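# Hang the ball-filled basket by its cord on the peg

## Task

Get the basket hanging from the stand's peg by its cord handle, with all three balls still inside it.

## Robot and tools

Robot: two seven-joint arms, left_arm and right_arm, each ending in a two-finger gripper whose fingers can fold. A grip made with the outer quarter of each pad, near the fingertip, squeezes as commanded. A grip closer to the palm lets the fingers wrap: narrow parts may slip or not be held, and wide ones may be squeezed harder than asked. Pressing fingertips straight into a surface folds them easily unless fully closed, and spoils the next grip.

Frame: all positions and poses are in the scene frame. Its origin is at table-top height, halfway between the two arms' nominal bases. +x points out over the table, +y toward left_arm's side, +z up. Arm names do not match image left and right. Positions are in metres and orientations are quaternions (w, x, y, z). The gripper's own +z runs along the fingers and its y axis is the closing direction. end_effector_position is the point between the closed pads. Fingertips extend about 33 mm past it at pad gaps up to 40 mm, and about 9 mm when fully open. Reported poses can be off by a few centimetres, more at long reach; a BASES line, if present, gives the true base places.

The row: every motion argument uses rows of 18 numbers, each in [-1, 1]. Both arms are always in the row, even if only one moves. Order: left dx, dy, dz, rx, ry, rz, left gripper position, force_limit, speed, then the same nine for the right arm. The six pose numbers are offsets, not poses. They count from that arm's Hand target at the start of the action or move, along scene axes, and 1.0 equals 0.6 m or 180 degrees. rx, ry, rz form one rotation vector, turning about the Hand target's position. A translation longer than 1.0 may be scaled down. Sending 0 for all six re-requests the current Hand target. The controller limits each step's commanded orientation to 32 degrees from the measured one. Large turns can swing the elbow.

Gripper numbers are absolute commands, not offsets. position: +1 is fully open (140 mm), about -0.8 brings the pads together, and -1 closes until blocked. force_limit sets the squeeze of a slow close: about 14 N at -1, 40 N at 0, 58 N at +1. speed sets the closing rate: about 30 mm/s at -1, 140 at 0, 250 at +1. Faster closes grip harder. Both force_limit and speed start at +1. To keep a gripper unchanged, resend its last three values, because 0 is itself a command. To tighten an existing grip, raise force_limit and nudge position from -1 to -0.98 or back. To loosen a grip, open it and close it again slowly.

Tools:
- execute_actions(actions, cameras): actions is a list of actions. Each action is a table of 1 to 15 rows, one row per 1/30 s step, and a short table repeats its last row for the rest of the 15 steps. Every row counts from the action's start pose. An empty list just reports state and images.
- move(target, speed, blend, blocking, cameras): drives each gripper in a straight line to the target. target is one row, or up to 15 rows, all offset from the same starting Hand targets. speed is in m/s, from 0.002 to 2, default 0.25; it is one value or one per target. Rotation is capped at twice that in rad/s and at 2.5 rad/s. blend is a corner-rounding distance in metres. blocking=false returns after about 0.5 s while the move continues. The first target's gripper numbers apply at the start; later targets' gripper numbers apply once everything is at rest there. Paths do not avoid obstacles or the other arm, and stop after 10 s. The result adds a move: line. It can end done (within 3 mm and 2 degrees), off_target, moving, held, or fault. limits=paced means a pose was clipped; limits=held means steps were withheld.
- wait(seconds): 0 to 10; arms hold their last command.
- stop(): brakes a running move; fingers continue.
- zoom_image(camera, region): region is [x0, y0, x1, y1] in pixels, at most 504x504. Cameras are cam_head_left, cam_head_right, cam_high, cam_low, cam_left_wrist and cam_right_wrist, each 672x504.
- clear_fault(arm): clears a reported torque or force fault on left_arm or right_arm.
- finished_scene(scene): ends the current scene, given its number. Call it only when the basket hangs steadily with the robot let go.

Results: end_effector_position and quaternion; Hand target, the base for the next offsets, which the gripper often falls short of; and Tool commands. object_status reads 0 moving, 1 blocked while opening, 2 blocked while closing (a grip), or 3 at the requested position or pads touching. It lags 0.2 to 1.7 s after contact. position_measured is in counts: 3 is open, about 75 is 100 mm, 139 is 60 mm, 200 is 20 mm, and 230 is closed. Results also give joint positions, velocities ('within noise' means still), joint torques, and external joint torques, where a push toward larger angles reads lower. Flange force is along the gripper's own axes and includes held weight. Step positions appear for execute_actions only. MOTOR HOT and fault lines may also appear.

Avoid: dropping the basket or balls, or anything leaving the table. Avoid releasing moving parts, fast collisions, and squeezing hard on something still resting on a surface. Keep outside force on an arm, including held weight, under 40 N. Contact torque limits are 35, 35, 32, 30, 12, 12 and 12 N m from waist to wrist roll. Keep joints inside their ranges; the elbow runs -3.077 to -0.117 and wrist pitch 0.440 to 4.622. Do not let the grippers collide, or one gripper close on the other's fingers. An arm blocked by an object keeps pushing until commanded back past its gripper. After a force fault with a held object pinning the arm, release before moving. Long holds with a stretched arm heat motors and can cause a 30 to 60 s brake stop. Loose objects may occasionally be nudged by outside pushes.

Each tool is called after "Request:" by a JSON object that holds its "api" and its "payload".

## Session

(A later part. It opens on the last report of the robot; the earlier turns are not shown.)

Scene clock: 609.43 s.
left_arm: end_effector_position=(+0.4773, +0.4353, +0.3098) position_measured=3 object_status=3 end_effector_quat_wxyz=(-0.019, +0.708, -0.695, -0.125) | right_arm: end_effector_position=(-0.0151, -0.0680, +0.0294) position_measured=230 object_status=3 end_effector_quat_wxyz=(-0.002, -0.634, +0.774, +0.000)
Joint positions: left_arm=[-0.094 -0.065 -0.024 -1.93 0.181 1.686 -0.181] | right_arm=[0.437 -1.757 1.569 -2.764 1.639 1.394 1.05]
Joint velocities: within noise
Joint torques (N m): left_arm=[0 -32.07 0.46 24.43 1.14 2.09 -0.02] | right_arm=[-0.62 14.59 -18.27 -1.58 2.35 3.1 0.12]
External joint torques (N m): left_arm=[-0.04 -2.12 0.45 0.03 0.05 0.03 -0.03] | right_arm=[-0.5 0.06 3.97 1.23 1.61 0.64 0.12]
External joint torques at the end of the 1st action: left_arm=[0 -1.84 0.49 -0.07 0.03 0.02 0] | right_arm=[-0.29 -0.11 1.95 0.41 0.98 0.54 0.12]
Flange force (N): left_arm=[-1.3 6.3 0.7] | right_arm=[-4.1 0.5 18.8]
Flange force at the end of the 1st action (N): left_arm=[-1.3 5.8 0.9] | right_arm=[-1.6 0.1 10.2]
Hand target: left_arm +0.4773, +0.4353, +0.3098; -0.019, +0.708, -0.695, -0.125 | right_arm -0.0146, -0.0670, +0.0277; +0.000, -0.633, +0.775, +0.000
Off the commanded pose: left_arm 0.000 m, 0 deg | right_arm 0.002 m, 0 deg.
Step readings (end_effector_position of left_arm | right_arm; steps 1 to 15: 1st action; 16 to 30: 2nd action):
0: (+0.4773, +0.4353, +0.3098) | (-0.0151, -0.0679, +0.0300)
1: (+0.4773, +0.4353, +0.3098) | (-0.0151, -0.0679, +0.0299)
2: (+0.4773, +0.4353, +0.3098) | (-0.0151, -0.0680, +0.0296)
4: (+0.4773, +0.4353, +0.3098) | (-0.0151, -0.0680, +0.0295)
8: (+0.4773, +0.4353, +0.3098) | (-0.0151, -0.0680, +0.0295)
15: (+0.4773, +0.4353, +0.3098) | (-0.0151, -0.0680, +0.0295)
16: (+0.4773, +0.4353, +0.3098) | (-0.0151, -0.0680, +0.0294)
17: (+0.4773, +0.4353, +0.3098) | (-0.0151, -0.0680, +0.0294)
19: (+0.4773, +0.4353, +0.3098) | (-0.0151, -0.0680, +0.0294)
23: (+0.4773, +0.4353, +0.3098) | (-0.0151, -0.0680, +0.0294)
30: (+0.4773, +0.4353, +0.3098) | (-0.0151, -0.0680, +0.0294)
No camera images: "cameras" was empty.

Request:
{"api": "move", "payload": {"target": [[0,0,0,0,0,0,1,1,1,0,0,0.0538,0,0,0,-1,-1,-1],[0,0,0,0,0,0,1,1,1,0.0617,-0.0027,0.0538,0,0,0,-0.35,-1,0]], "speed": [0.1,0.1], "cameras": ["cam_right_wrist","cam_low"]}}

Scene clock: 632.63 s.
left_arm: end_effector_position=(+0.4773, +0.4353, +0.3098) position_measured=3 object_status=3 end_effector_quat_wxyz=(-0.019, +0.708, -0.695, -0.125) | right_arm: end_effector_position=(+0.0228, -0.0677, +0.0599) position_measured=173 object_status=0 end_effector_quat_wxyz=(+0.002, -0.631, +0.775, +0.001)
Joint positions: left_arm=[-0.094 -0.065 -0.024 -1.93 0.181 1.686 -0.181] | right_arm=[0.329 -1.753 1.468 -2.776 1.542 1.367 0.937]
Joint velocities: within noise
Joint torques (N m): left_arm=[-0.01 -32.02 0.43 24.42 1.14 2.07 -0.07] | right_arm=[-0.72 15.71 -22 -0.43 0.42 2.42 -0.24]
External joint torques (N m): left_arm=[0.02 -1.92 0.49 -0.06 0.05 0.01 -0.07] | right_arm=[-0.71 0.92 -0.08 0.28 -0.31 -0.05 -0.24]
Flange force (N): left_arm=[-1.2 6.0 0.9] | right_arm=[-4.0 -1.9 -2.2]
Hand target: left_arm +0.4773, +0.4353, +0.3098; -0.019, +0.708, -0.695, -0.125 | right_arm +0.0224, -0.0687, +0.0599; +0.000, -0.633, +0.775, +0.000
Off the commanded pose: left_arm 0.000 m, 0 deg | right_arm 0.001 m, 0 deg.
move: done
Images, in order (width x height): cam_low 672x504, cam_right_wrist 672x504.

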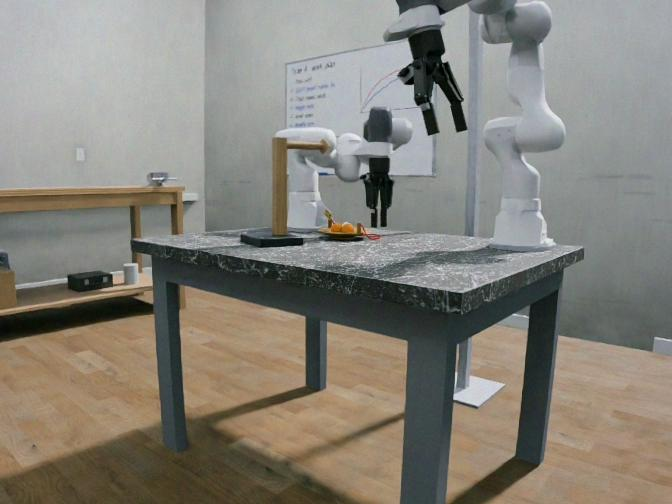

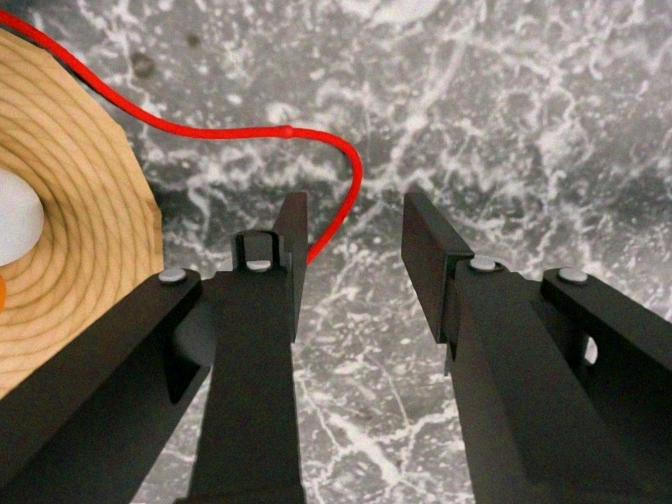

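Request:
{"api": "zoom_image", "payload": {"camera": "cam_right_wrist", "region": [220, 80, 440, 280]}}

Scaled by 2.291 from the camera's 672x504 image, which has a finer 960x720 frame.

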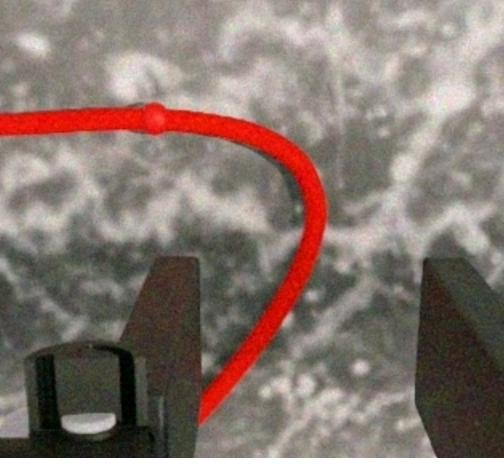

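Request:
{"api": "move", "payload": {"target": [0,0,0,0,0,0,1,1,1,0.001,0.0048,-0.0487,0,0,0,-0.35,-1,0], "speed": 0.05, "cameras": ["cam_right_wrist","cam_low"]}}

Request:
{"api": "zoom_image", "payload": {"camera": "cam_right_wrist", "region": [220, 80, 440, 280]}}

Scene clock: 677.63 s.
left_arm: end_effector_position=(+0.4773, +0.4353, +0.3098) position_measured=3 object_status=3 end_effector_quat_wxyz=(-0.019, +0.708, -0.695, -0.125) | right_arm: end_effector_position=(+0.0226, -0.0671, +0.0306) position_measured=173 object_status=3 end_effector_quat_wxyz=(-0.002, -0.634, +0.774, -0.001)
Joint positions: left_arm=[-0.094 -0.065 -0.024 -1.93 0.181 1.686 -0.181] | right_arm=[0.339 -1.754 1.566 -2.776 1.631 1.393 0.939]
Joint velocities: left_arm=[within noise] | right_arm=[0.001 0.001 -0.001 -0.001 0.003 0.003 0.003]
Joint torques (N m): left_arm=[-0.01 -32.04 0.47 24.45 1.13 2.08 0.02] | right_arm=[0 14.01 -21.38 -2.28 1.34 2.93 0.16]
External joint torques (N m): left_arm=[-0.04 -2.02 0.48 0.02 0.03 0.02 0.01] | right_arm=[0.08 -0.38 0.66 0.39 0.61 0.47 0.16]
Flange force (N): left_arm=[-1.4 6.0 0.7] | right_arm=[-0.6 0.9 4.8]
Hand target: left_arm +0.4773, +0.4353, +0.3098; -0.019, +0.708, -0.695, -0.125 | right_arm +0.0230, -0.0658, +0.0307; +0.000, -0.633, +0.775, +0.000
Off the commanded pose: left_arm 0.000 m, 0 deg | right_arm 0.001 m, 0 deg.
move: done
Images, in order (width x height): cam_low 672x504, cam_right_wrist 672x504.

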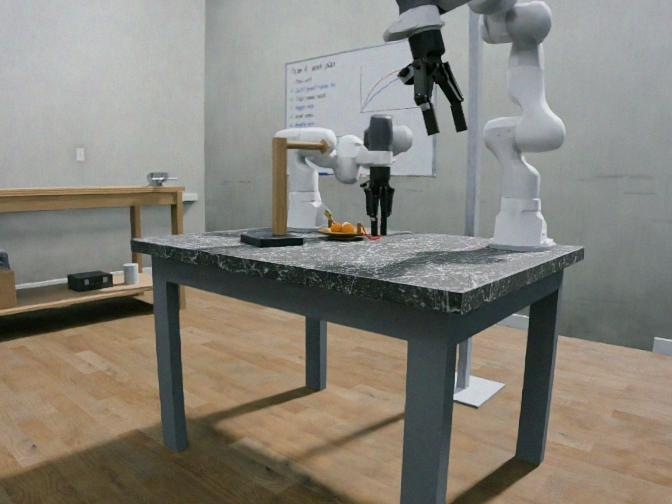

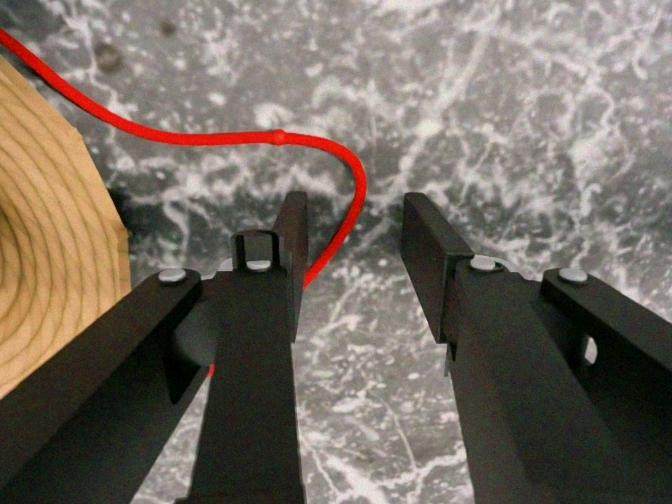

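Scaled by 2.291 from the camera's 672x504 image, which has a finer 960x720 frame.

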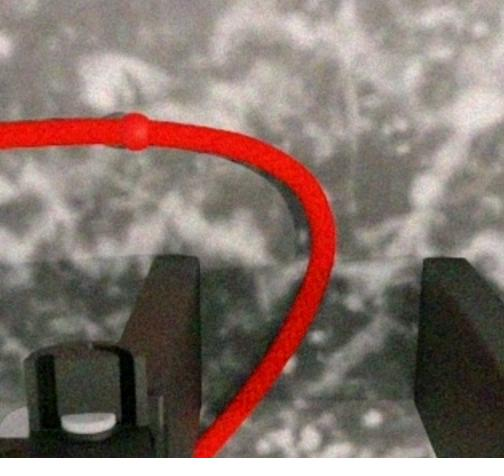

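Request:
{"api": "execute_actions", "payload": {"actions": [[[0,0,0,0,0,0,1,1,1,0,0,0,0,0,0,-1,-1,-1]],[[0,0,0,0,0,0,1,1,1,0,0,0,0,0,0,-1,-1,-1]]], "cameras": ["cam_right_wrist","cam_low"]}}

Request:
{"api": "zoom_image", "payload": {"camera": "cam_right_wrist", "region": [220, 80, 440, 280]}}

Scene clock: 690.43 s.
left_arm: end_effector_position=(+0.4773, +0.4353, +0.3098) position_measured=3 object_status=3 end_effector_quat_wxyz=(-0.019, +0.708, -0.695, -0.125) | right_arm: end_effector_position=(+0.0227, -0.0668, +0.0307) position_measured=225 object_status=0 end_effector_quat_wxyz=(-0.002, -0.634, +0.774, -0.001)
Joint positions: left_arm=[-0.094 -0.065 -0.024 -1.93 0.181 1.686 -0.181] | right_arm=[0.339 -1.755 1.566 -2.776 1.632 1.393 0.94]
Joint velocities: within noise
Joint torques (N m): left_arm=[0 -31.97 0.43 24.46 1.13 2.06 0] | right_arm=[-0.04 14.17 -21.4 -2.29 1.28 2.89 0.12]
External joint torques (N m): left_arm=[-0.12 -2 0.34 0.09 0.03 0.02 -0.01] | right_arm=[-0.05 -0.27 0.61 0.33 0.54 0.44 0.12]
External joint torques at the end of the 1st action: left_arm=[0.08 -2.02 0.49 0.04 0.04 0.02 -0.06] | right_arm=[-0.14 -0.23 0.73 0.28 0.53 0.46 0.14]
Flange force (N): left_arm=[-1.1 5.7 0.4] | right_arm=[-0.9 0.5 4.3]
Flange force at the end of the 1st action (N): left_arm=[-1.4 5.9 0.7] | right_arm=[-1.1 0.3 4.7]
Hand target: left_arm +0.4773, +0.4353, +0.3098; -0.019, +0.708, -0.695, -0.125 | right_arm +0.0230, -0.0658, +0.0307; +0.000, -0.633, +0.775, +0.000
Off the commanded pose: left_arm 0.000 m, 0 deg | right_arm 0.001 m, 0 deg.
Step readings (end_effector_position of left_arm | right_arm; steps 1 to 15: 1st action; 16 to 30: 2nd action):
0: (+0.4773, +0.4353, +0.3098) | (+0.0227, -0.0669, +0.0307)
1: (+0.4773, +0.4353, +0.3098) | (+0.0227, -0.0669, +0.0307)
2: (+0.4773, +0.4353, +0.3098) | (+0.0227, -0.0669, +0.0307)
4: (+0.4773, +0.4353, +0.3098) | (+0.0227, -0.0669, +0.0307)
8: (+0.4773, +0.4353, +0.3098) | (+0.0227, -0.0669, +0.0307)
15: (+0.4773, +0.4353, +0.3098) | (+0.0227, -0.0669, +0.0307)
16: (+0.4773, +0.4353, +0.3098) | (+0.0227, -0.0669, +0.0307)
17: (+0.4773, +0.4353, +0.3098) | (+0.0227, -0.0669, +0.0307)
19: (+0.4773, +0.4353, +0.3098) | (+0.0227, -0.0669, +0.0307)
23: (+0.4773, +0.4353, +0.3098) | (+0.0227, -0.0668, +0.0307)
30: (+0.4773, +0.4353, +0.3098) | (+0.0227, -0.0668, +0.0307)
Images, in order (width x height): cam_low 672x504, cam_right_wrist 672x504.

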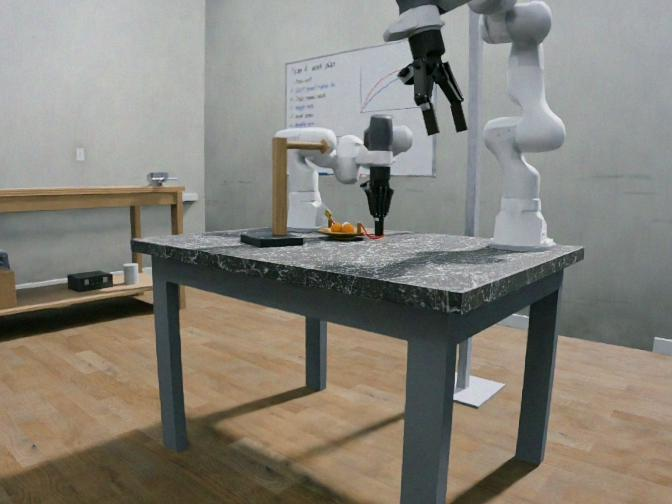

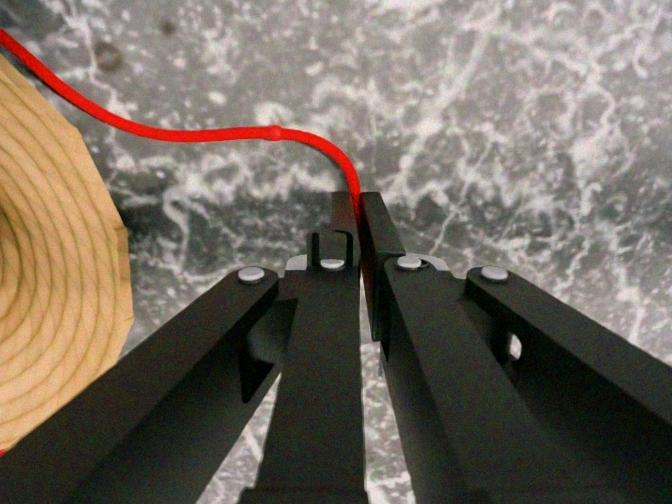

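Scaled by 2.291 from the camera's 672x504 image, which has a finer 960x720 frame.

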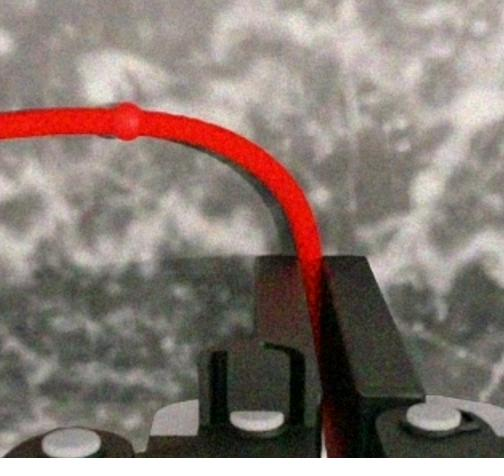

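Request:
{"api": "wait", "payload": {"seconds": 0.7, "cameras": ["cam_head_left"]}}

Request:
{"api": "zoom_image", "payload": {"camera": "cam_head_left", "region": [360, 310, 500, 440]}}

Scene clock: 704.87 s.
left_arm: end_effector_position=(+0.4773, +0.4353, +0.3098) position_measured=3 object_status=3 end_effector_quat_wxyz=(-0.019, +0.708, -0.695, -0.125) | right_arm: end_effector_position=(+0.0227, -0.0668, +0.0307) position_measured=225 object_status=2 end_effector_quat_wxyz=(-0.002, -0.634, +0.774, -0.001)
Joint positions: left_arm=[-0.094 -0.065 -0.024 -1.93 0.181 1.686 -0.181] | right_arm=[0.339 -1.755 1.566 -2.776 1.632 1.393 0.94]
Joint velocities: within noise
Joint torques (N m): left_arm=[0 -32.01 0.43 24.46 1.13 2.07 0] | right_arm=[-0.08 14.22 -21.43 -2.28 1.25 2.89 0.15]
External joint torques (N m): left_arm=[-0.04 -1.94 0.42 0.01 0.04 0.02 -0.01] | right_arm=[-0.01 -0.2 0.59 0.34 0.51 0.43 0.15]
Flange force (N): left_arm=[-1.2 5.8 0.7] | right_arm=[-0.8 0.7 4.2]
Hand target: left_arm +0.4773, +0.4353, +0.3098; -0.019, +0.708, -0.695, -0.125 | right_arm +0.0230, -0.0658, +0.0307; +0.000, -0.633, +0.775, +0.000
Tool commands: left_gripper/position=+1.0 left_gripper/force_limit=+1.0 left_gripper/speed=+1.0 right_gripper/position=-1.0 right_gripper/force_limit=-1.0 right_gripper/speed=-1.0
Off the commanded pose: left_arm 0.000 m, 0 deg | right_arm 0.001 m, 0 deg.
wait: 0.70 s; at rest from the start
Images, in order (width x height): cam_head_left 672x504.

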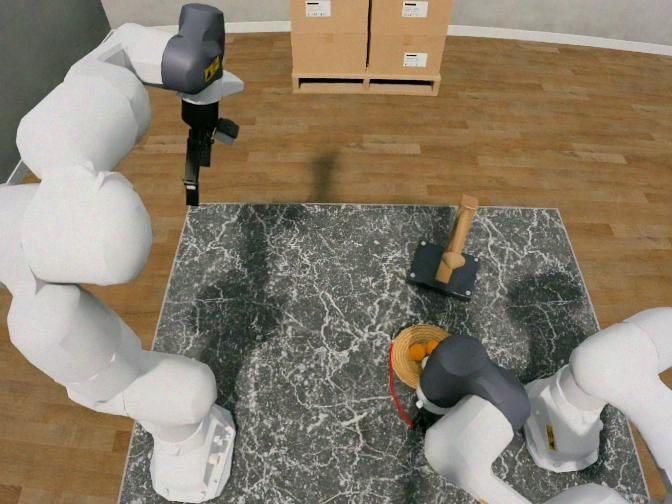

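Scaled by 3.600 from the camera's 672x504 image, which has a finer 960x720 frame.

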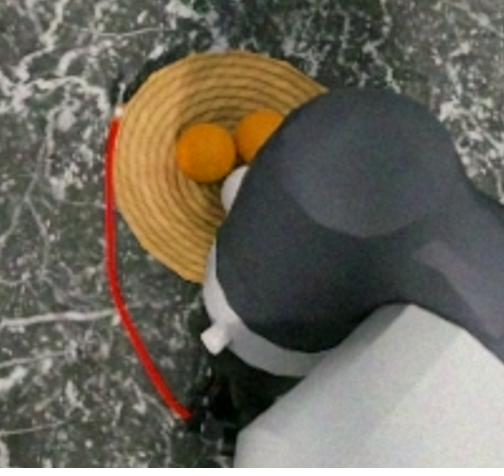

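Request:
{"api": "move", "payload": {"target": [0,0,0,0,0,0,1,1,1,0.265,-0.0553,0.332,0,0,0,-1,-1,-1], "speed": 0.12}}

Request:
{"api": "zoom_image", "payload": {"camera": "cam_low", "region": [290, 130, 430, 270]}}

Request:
{"api": "zoom_image", "payload": {"camera": "cam_high", "region": [180, 130, 340, 300]}}

Scene clock: 733.07 s.
left_arm: end_effector_position=(+0.4773, +0.4353, +0.3098) position_measured=3 object_status=3 end_effector_quat_wxyz=(-0.019, +0.708, -0.695, -0.125) | right_arm: end_effector_position=(+0.1811, -0.0990, +0.2290) position_measured=225 object_status=2 end_effector_quat_wxyz=(-0.001, -0.630, +0.777, +0.001)
Joint positions: left_arm=[-0.094 -0.065 -0.024 -1.93 0.181 1.686 -0.181] | right_arm=[-0.231 -1.497 0.963 -2.6 1.001 1.335 0.459]
Joint velocities: left_arm=[within noise] | right_arm=[0.001 0.001 0 0.002 0 0.001 -0.006]
Joint torques (N m): left_arm=[-0.03 -32.04 0.41 24.39 1.13 2.06 -0.02] | right_arm=[-0.41 17.19 -21.07 11.12 0.38 3.01 -0.25]
External joint torques (N m): left_arm=[0.1 -2.05 0.57 0.02 0.05 0.02 -0.02] | right_arm=[-0.48 0.94 0.21 0.02 -0.35 0.51 -0.26]
Flange force (N): left_arm=[-1.5 6.1 0.7] | right_arm=[-1.8 -4.0 -1.0]
Hand target: left_arm +0.4773, +0.4353, +0.3098; -0.019, +0.708, -0.695, -0.125 | right_arm +0.1820, -0.0990, +0.2299; +0.000, -0.633, +0.775, +0.000
Off the commanded pose: left_arm 0.000 m, 0 deg | right_arm 0.001 m, 0 deg.
move: done

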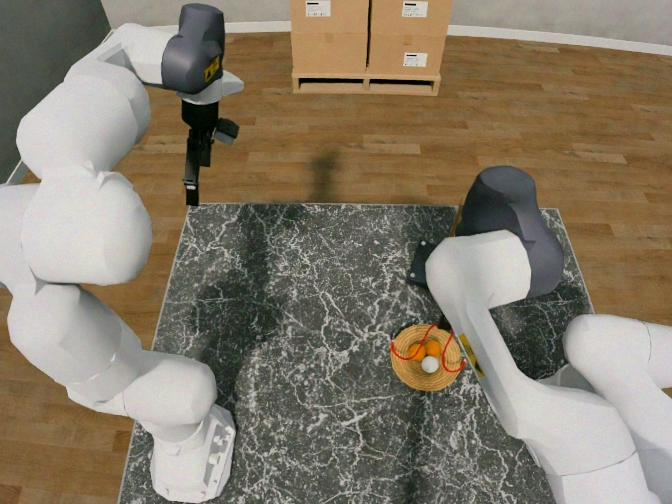

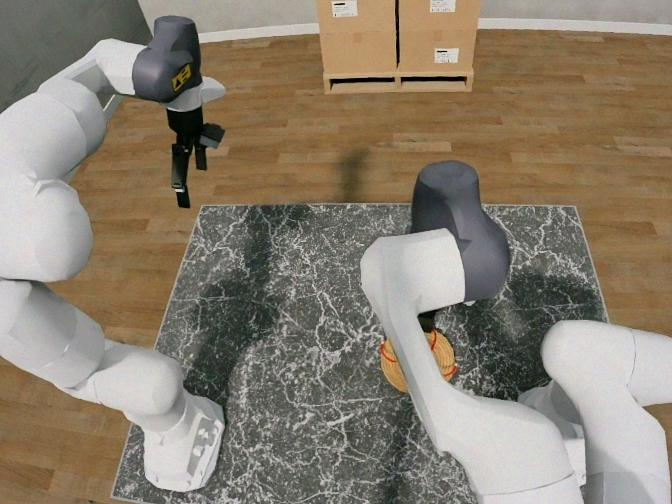

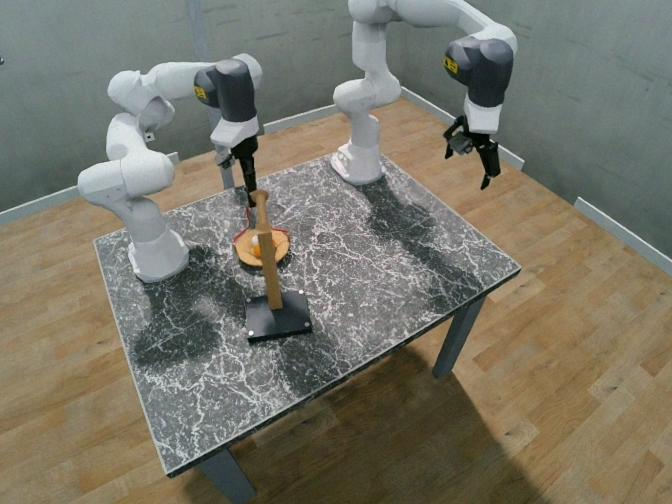

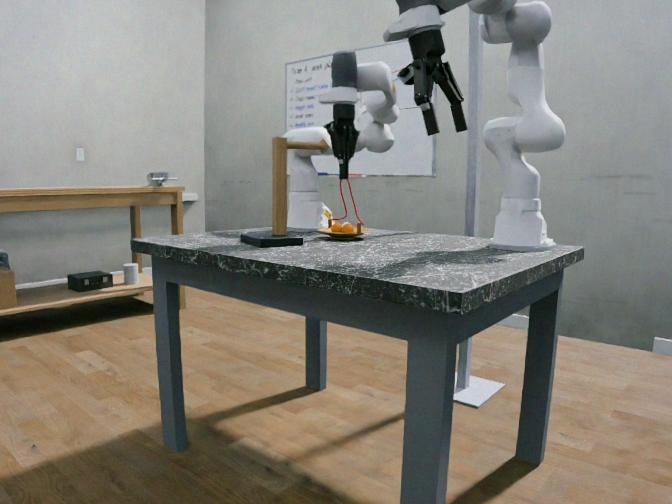

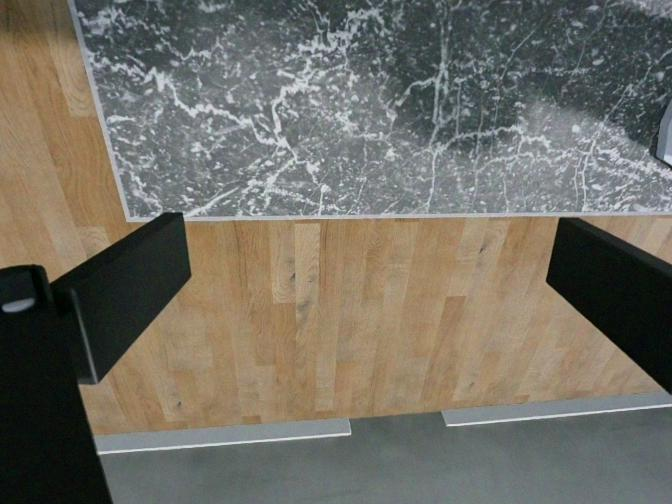

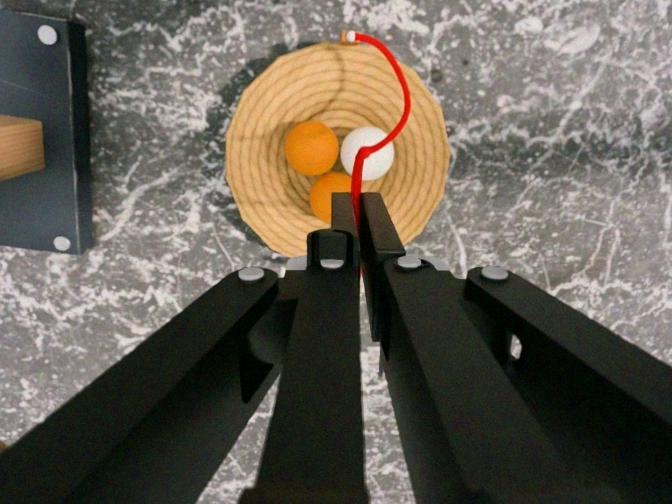

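Scaled by 3.600 from the camera's 672x504 image, which has a finer 960x720 frame.

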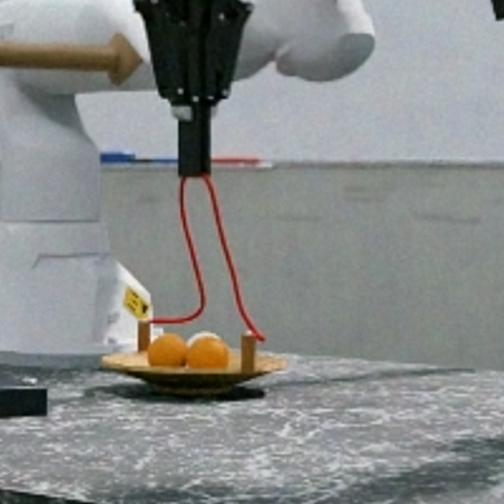

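Scaled by 2.965 from the camera's 672x504 image, which has a finer 960x720 frame.

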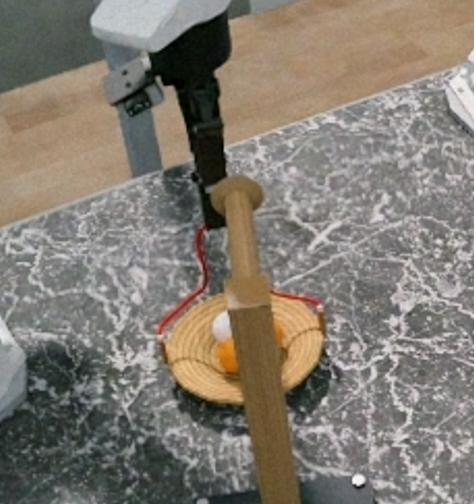

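Request:
{"api": "move", "payload": {"target": [0,0,0,0,0,0,1,1,1,0.01,-0.0083,0.0583,0,0,0,-1,-1,-1], "speed": 0.04, "cameras": ["cam_low","cam_right_wrist","cam_high"]}}

Request:
{"api": "zoom_image", "payload": {"camera": "cam_low", "region": [290, 130, 430, 270]}}

Scene clock: 759.83 s.
left_arm: end_effector_position=(+0.4773, +0.4353, +0.3098) position_measured=3 object_status=3 end_effector_quat_wxyz=(-0.019, +0.708, -0.695, -0.125) | right_arm: end_effector_position=(+0.1887, -0.1033, +0.2644) position_measured=225 object_status=2 end_effector_quat_wxyz=(+0.001, -0.631, +0.776, +0.000)
Joint positions: left_arm=[-0.094 -0.065 -0.024 -1.93 0.181 1.686 -0.181] | right_arm=[-0.262 -1.446 0.886 -2.538 0.919 1.317 0.447]
Joint velocities: within noise
Joint torques (N m): left_arm=[-0.01 -32.02 0.4 24.45 1.11 2.07 -0.02] | right_arm=[-0.36 17.19 -20.63 12.41 0.39 2.49 -0.21]
External joint torques (N m): left_arm=[-0.01 -2.05 0.43 0.06 0.02 0.02 -0.03] | right_arm=[-0.34 0.93 0.18 -0.04 -0.33 -0.04 -0.21]
Flange force (N): left_arm=[-1.3 6.0 0.5] | right_arm=[-1.1 -2.8 -1.4]
Hand target: left_arm +0.4773, +0.4353, +0.3098; -0.019, +0.708, -0.695, -0.125 | right_arm +0.1880, -0.1039, +0.2649; +0.000, -0.633, +0.775, +0.000
Off the commanded pose: left_arm 0.000 m, 0 deg | right_arm 0.001 m, 0 deg.
move: done
Images, in order (width x height): cam_high 672x504, cam_low 672x504, cam_right_wrist 672x504.

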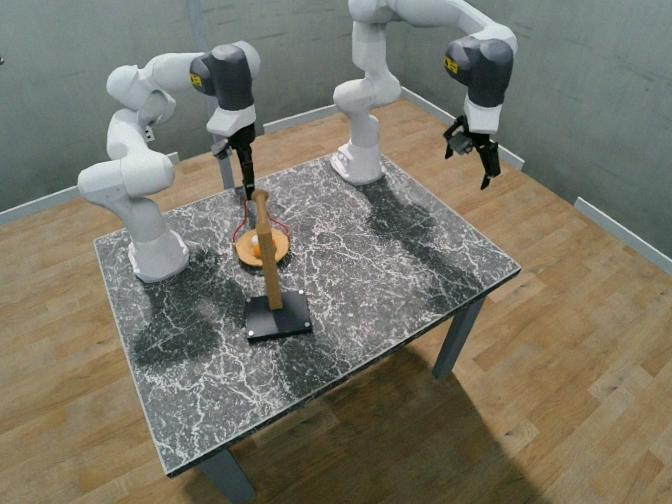

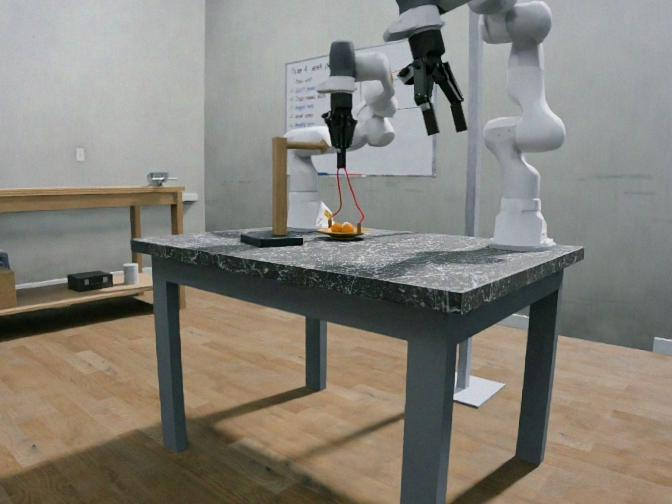

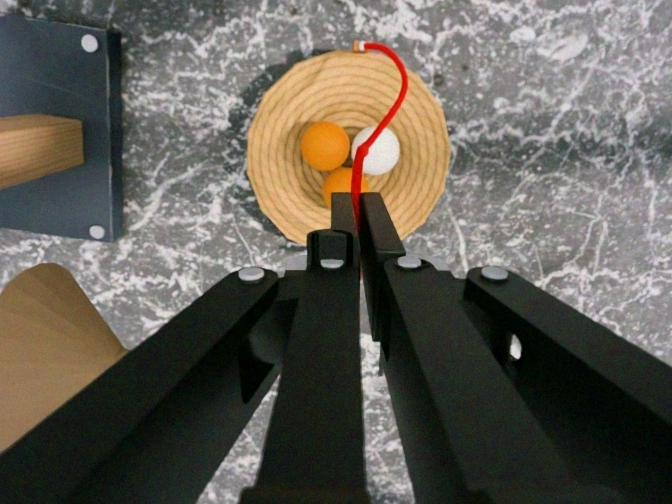

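Scaled by 3.600 from the camera's 672x504 image, which has a finer 960x720 frame.

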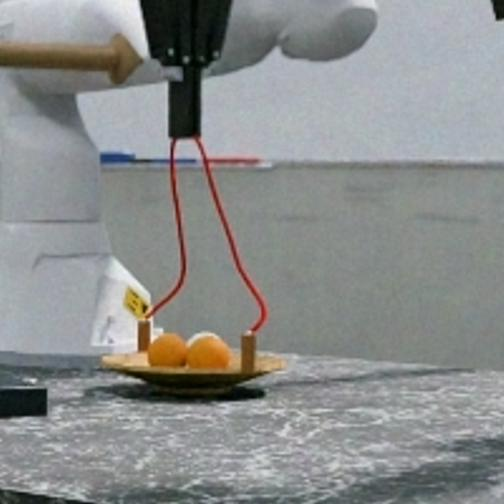

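Request:
{"api": "move", "payload": {"target": [0,0,0,0,0,0,1,1,1,-0.003,0,0.0583,0,0,0,-1,-1,-1], "speed": 0.03, "cameras": ["cam_low","cam_right_wrist","cam_high","cam_head_left"]}}

Request:
{"api": "zoom_image", "payload": {"camera": "cam_low", "region": [290, 130, 430, 270]}}

Request:
{"api": "zoom_image", "payload": {"camera": "cam_high", "region": [180, 130, 340, 300]}}

Scene clock: 848.17 s.
left_arm: end_effector_position=(+0.4773, +0.4353, +0.3098) position_measured=3 object_status=3 end_effector_quat_wxyz=(-0.019, +0.708, -0.695, -0.125) | right_arm: end_effector_position=(+0.1864, -0.1033, +0.2989) position_measured=225 object_status=2 end_effector_quat_wxyz=(+0.001, -0.635, +0.773, +0.000)
Joint positions: left_arm=[-0.094 -0.065 -0.024 -1.93 0.181 1.686 -0.181] | right_arm=[-0.281 -1.405 0.822 -2.464 0.857 1.274 0.448]
Joint velocities: left_arm=[within noise] | right_arm=[0 -0.001 -0.001 0.002 -0.001 -0.004 0]
Joint torques (N m): left_arm=[-0.02 -31.97 0.41 24.46 1.14 2.08 0.01] | right_arm=[-0.75 17.23 -20.63 13.46 0.38 2.5 0.15]
External joint torques (N m): left_arm=[0.13 -2.21 0.59 0.2 0.06 0.04 0] | right_arm=[-0.71 0.66 -0.19 0.37 -0.32 -0.02 0.15]
Flange force (N): left_arm=[-1.7 6.0 0.3] | right_arm=[-1.8 -2.4 -3.1]
Hand target: left_arm +0.4773, +0.4353, +0.3098; -0.019, +0.708, -0.695, -0.125 | right_arm +0.1862, -0.1039, +0.2999; +0.000, -0.633, +0.775, +0.000
Off the commanded pose: left_arm 0.000 m, 0 deg | right_arm 0.001 m, 0 deg.
move: done
Images, in order (width x height): cam_head_left 672x504, cam_high 672x504, cam_low 672x504, cam_right_wrist 672x504.

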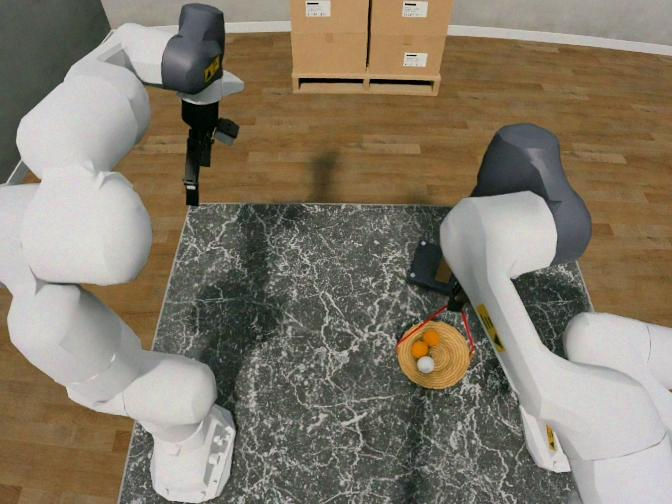

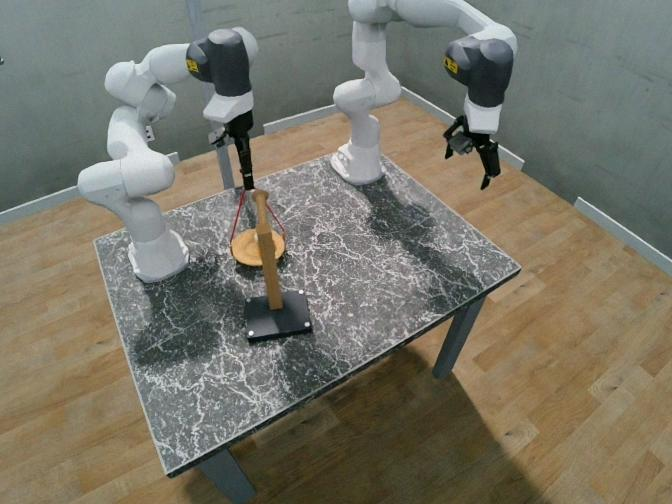

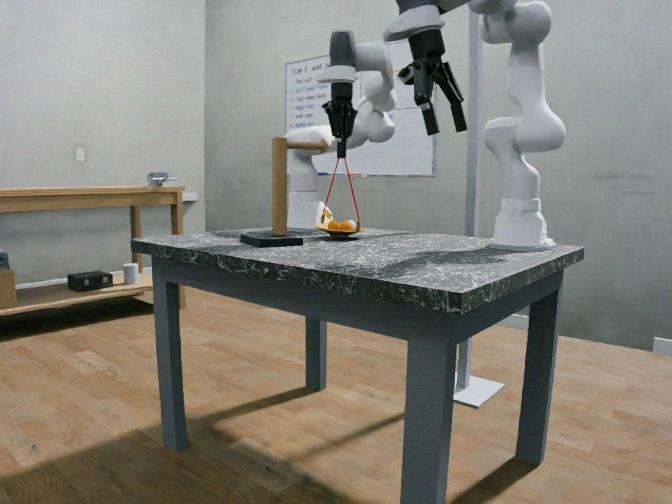

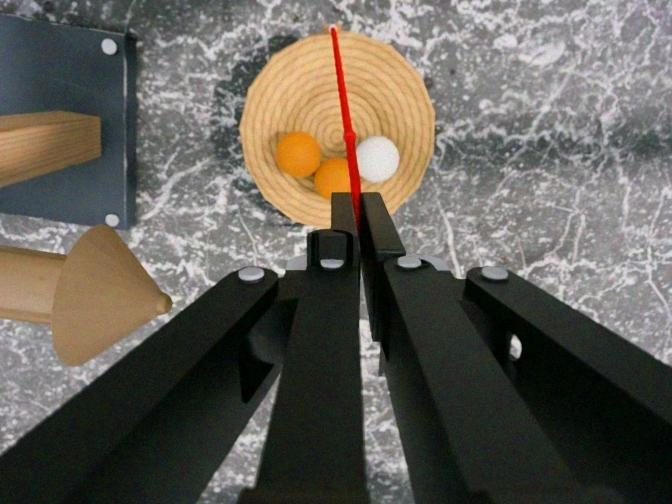

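Scaled by 3.600 from the camera's 672x504 image, which has a finer 960x720 frame.

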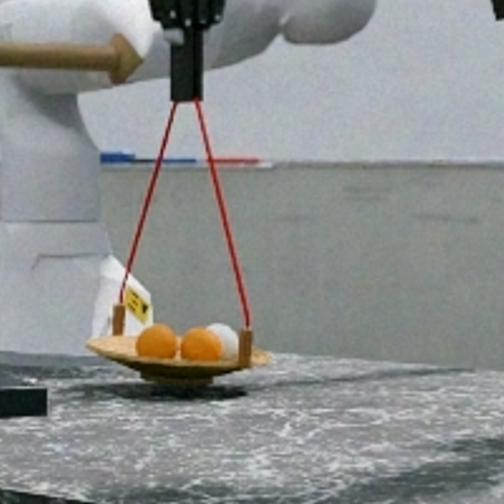

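Scaled by 2.965 from the camera's 672x504 image, which has a finer 960x720 frame.

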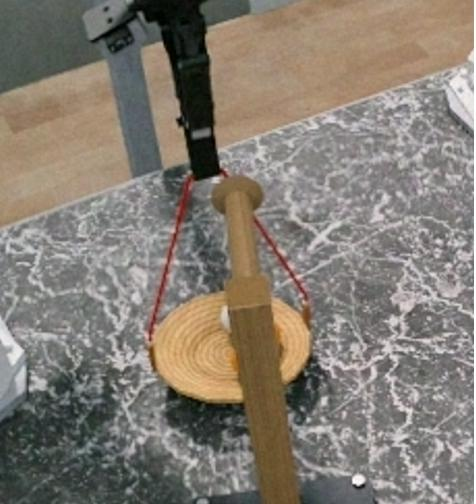

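Request:
{"api": "move", "payload": {"target": [0,0,0,0,0,0,1,1,1,-0.01,0,0.155,0,0,0,-1,-1,-1], "speed": 0.07, "cameras": ["cam_low","cam_right_wrist","cam_high","cam_head_left","cam_head_right"]}}

Request:
{"api": "zoom_image", "payload": {"camera": "cam_low", "region": [270, 100, 410, 260]}}

Request:
{"api": "zoom_image", "payload": {"camera": "cam_high", "region": [180, 130, 340, 300]}}

Scene clock: 869.47 s.
left_arm: end_effector_position=(+0.4773, +0.4353, +0.3098) position_measured=3 object_status=3 end_effector_quat_wxyz=(-0.019, +0.708, -0.695, -0.125) | right_arm: end_effector_position=(+0.1802, -0.1029, +0.3919) position_measured=225 object_status=2 end_effector_quat_wxyz=(+0.000, -0.635, +0.772, +0.000)
Joint positions: left_arm=[-0.094 -0.065 -0.024 -1.93 0.181 1.686 -0.181] | right_arm=[-0.337 -1.282 0.691 -2.228 0.735 1.148 0.475]
Joint velocities: left_arm=[within noise] | right_arm=[-0.001 0 0.001 0 -0.002 -0.004 0.003]
Joint torques (N m): left_arm=[-0.01 -32.03 0.42 24.46 1.14 2.06 -0.03] | right_arm=[-0.83 17.72 -19.22 13.87 0.33 2.64 0.16]
External joint torques (N m): left_arm=[-0.21 -2.04 0.25 0.08 0.04 0.02 -0.04] | right_arm=[-0.94 0.64 0.01 0.13 -0.36 0.13 0.16]
Flange force (N): left_arm=[-0.9 5.9 0.4] | right_arm=[-1.7 -2.6 -2.3]
Hand target: left_arm +0.4773, +0.4353, +0.3098; -0.019, +0.708, -0.695, -0.125 | right_arm +0.1802, -0.1039, +0.3929; +0.000, -0.633, +0.775, +0.000
Off the commanded pose: left_arm 0.000 m, 0 deg | right_arm 0.001 m, 0 deg.
move: done
Images, in order (width x height): cam_head_left 672x504, cam_head_right 672x504, cam_high 672x504, cam_low 672x504, cam_right_wrist 672x504.

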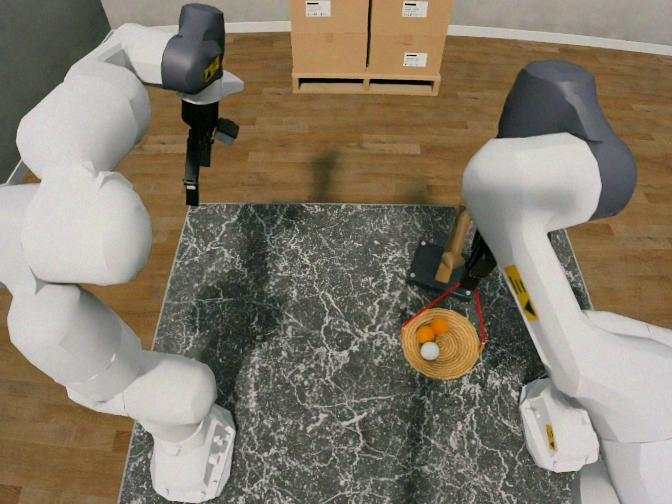

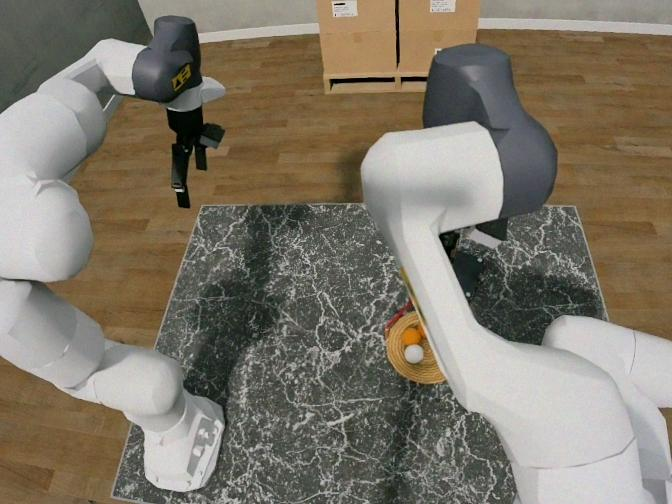

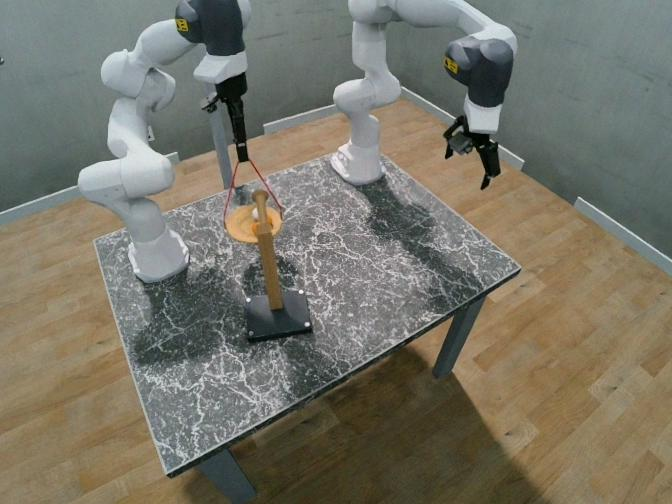

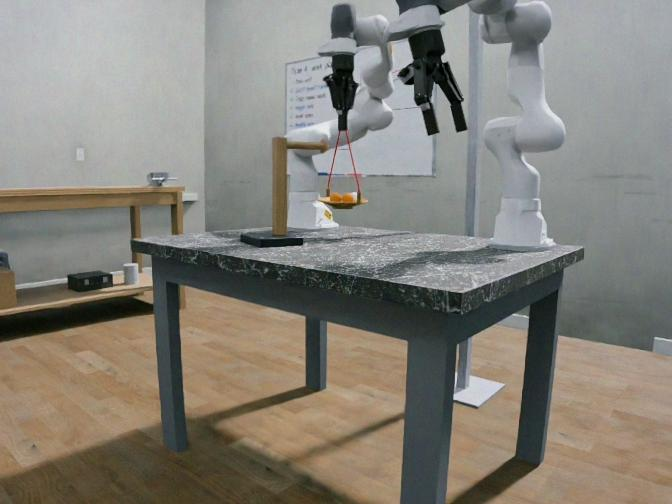

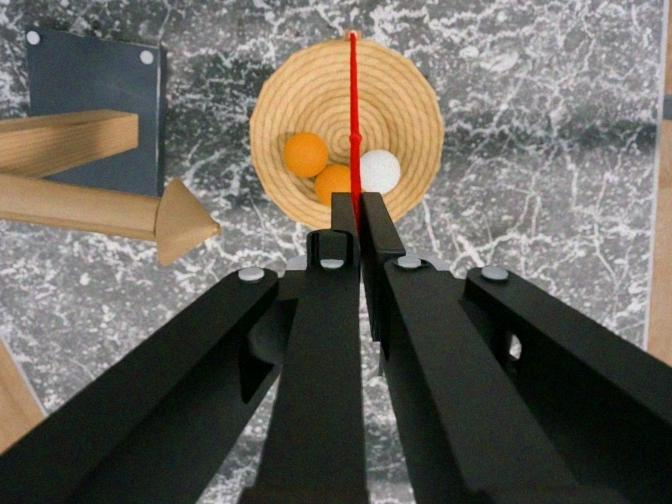

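Scaled by 3.150 from the camera's 672x504 image, which has a finer 960x720 frame.

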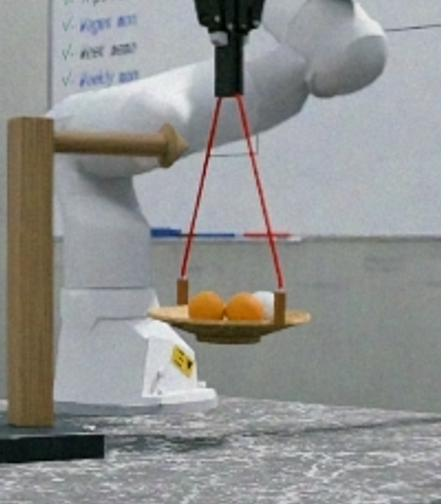

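Scaled by 2.965 from the camera's 672x504 image, which has a finer 960x720 frame.

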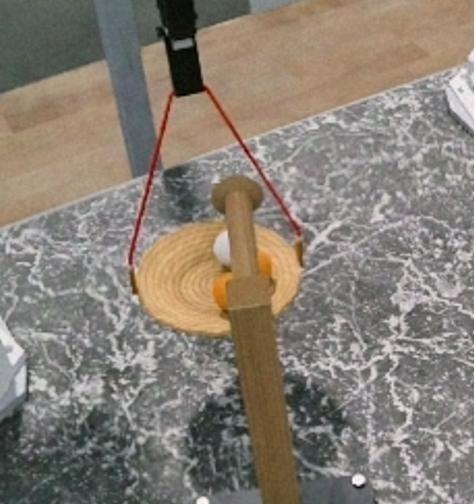

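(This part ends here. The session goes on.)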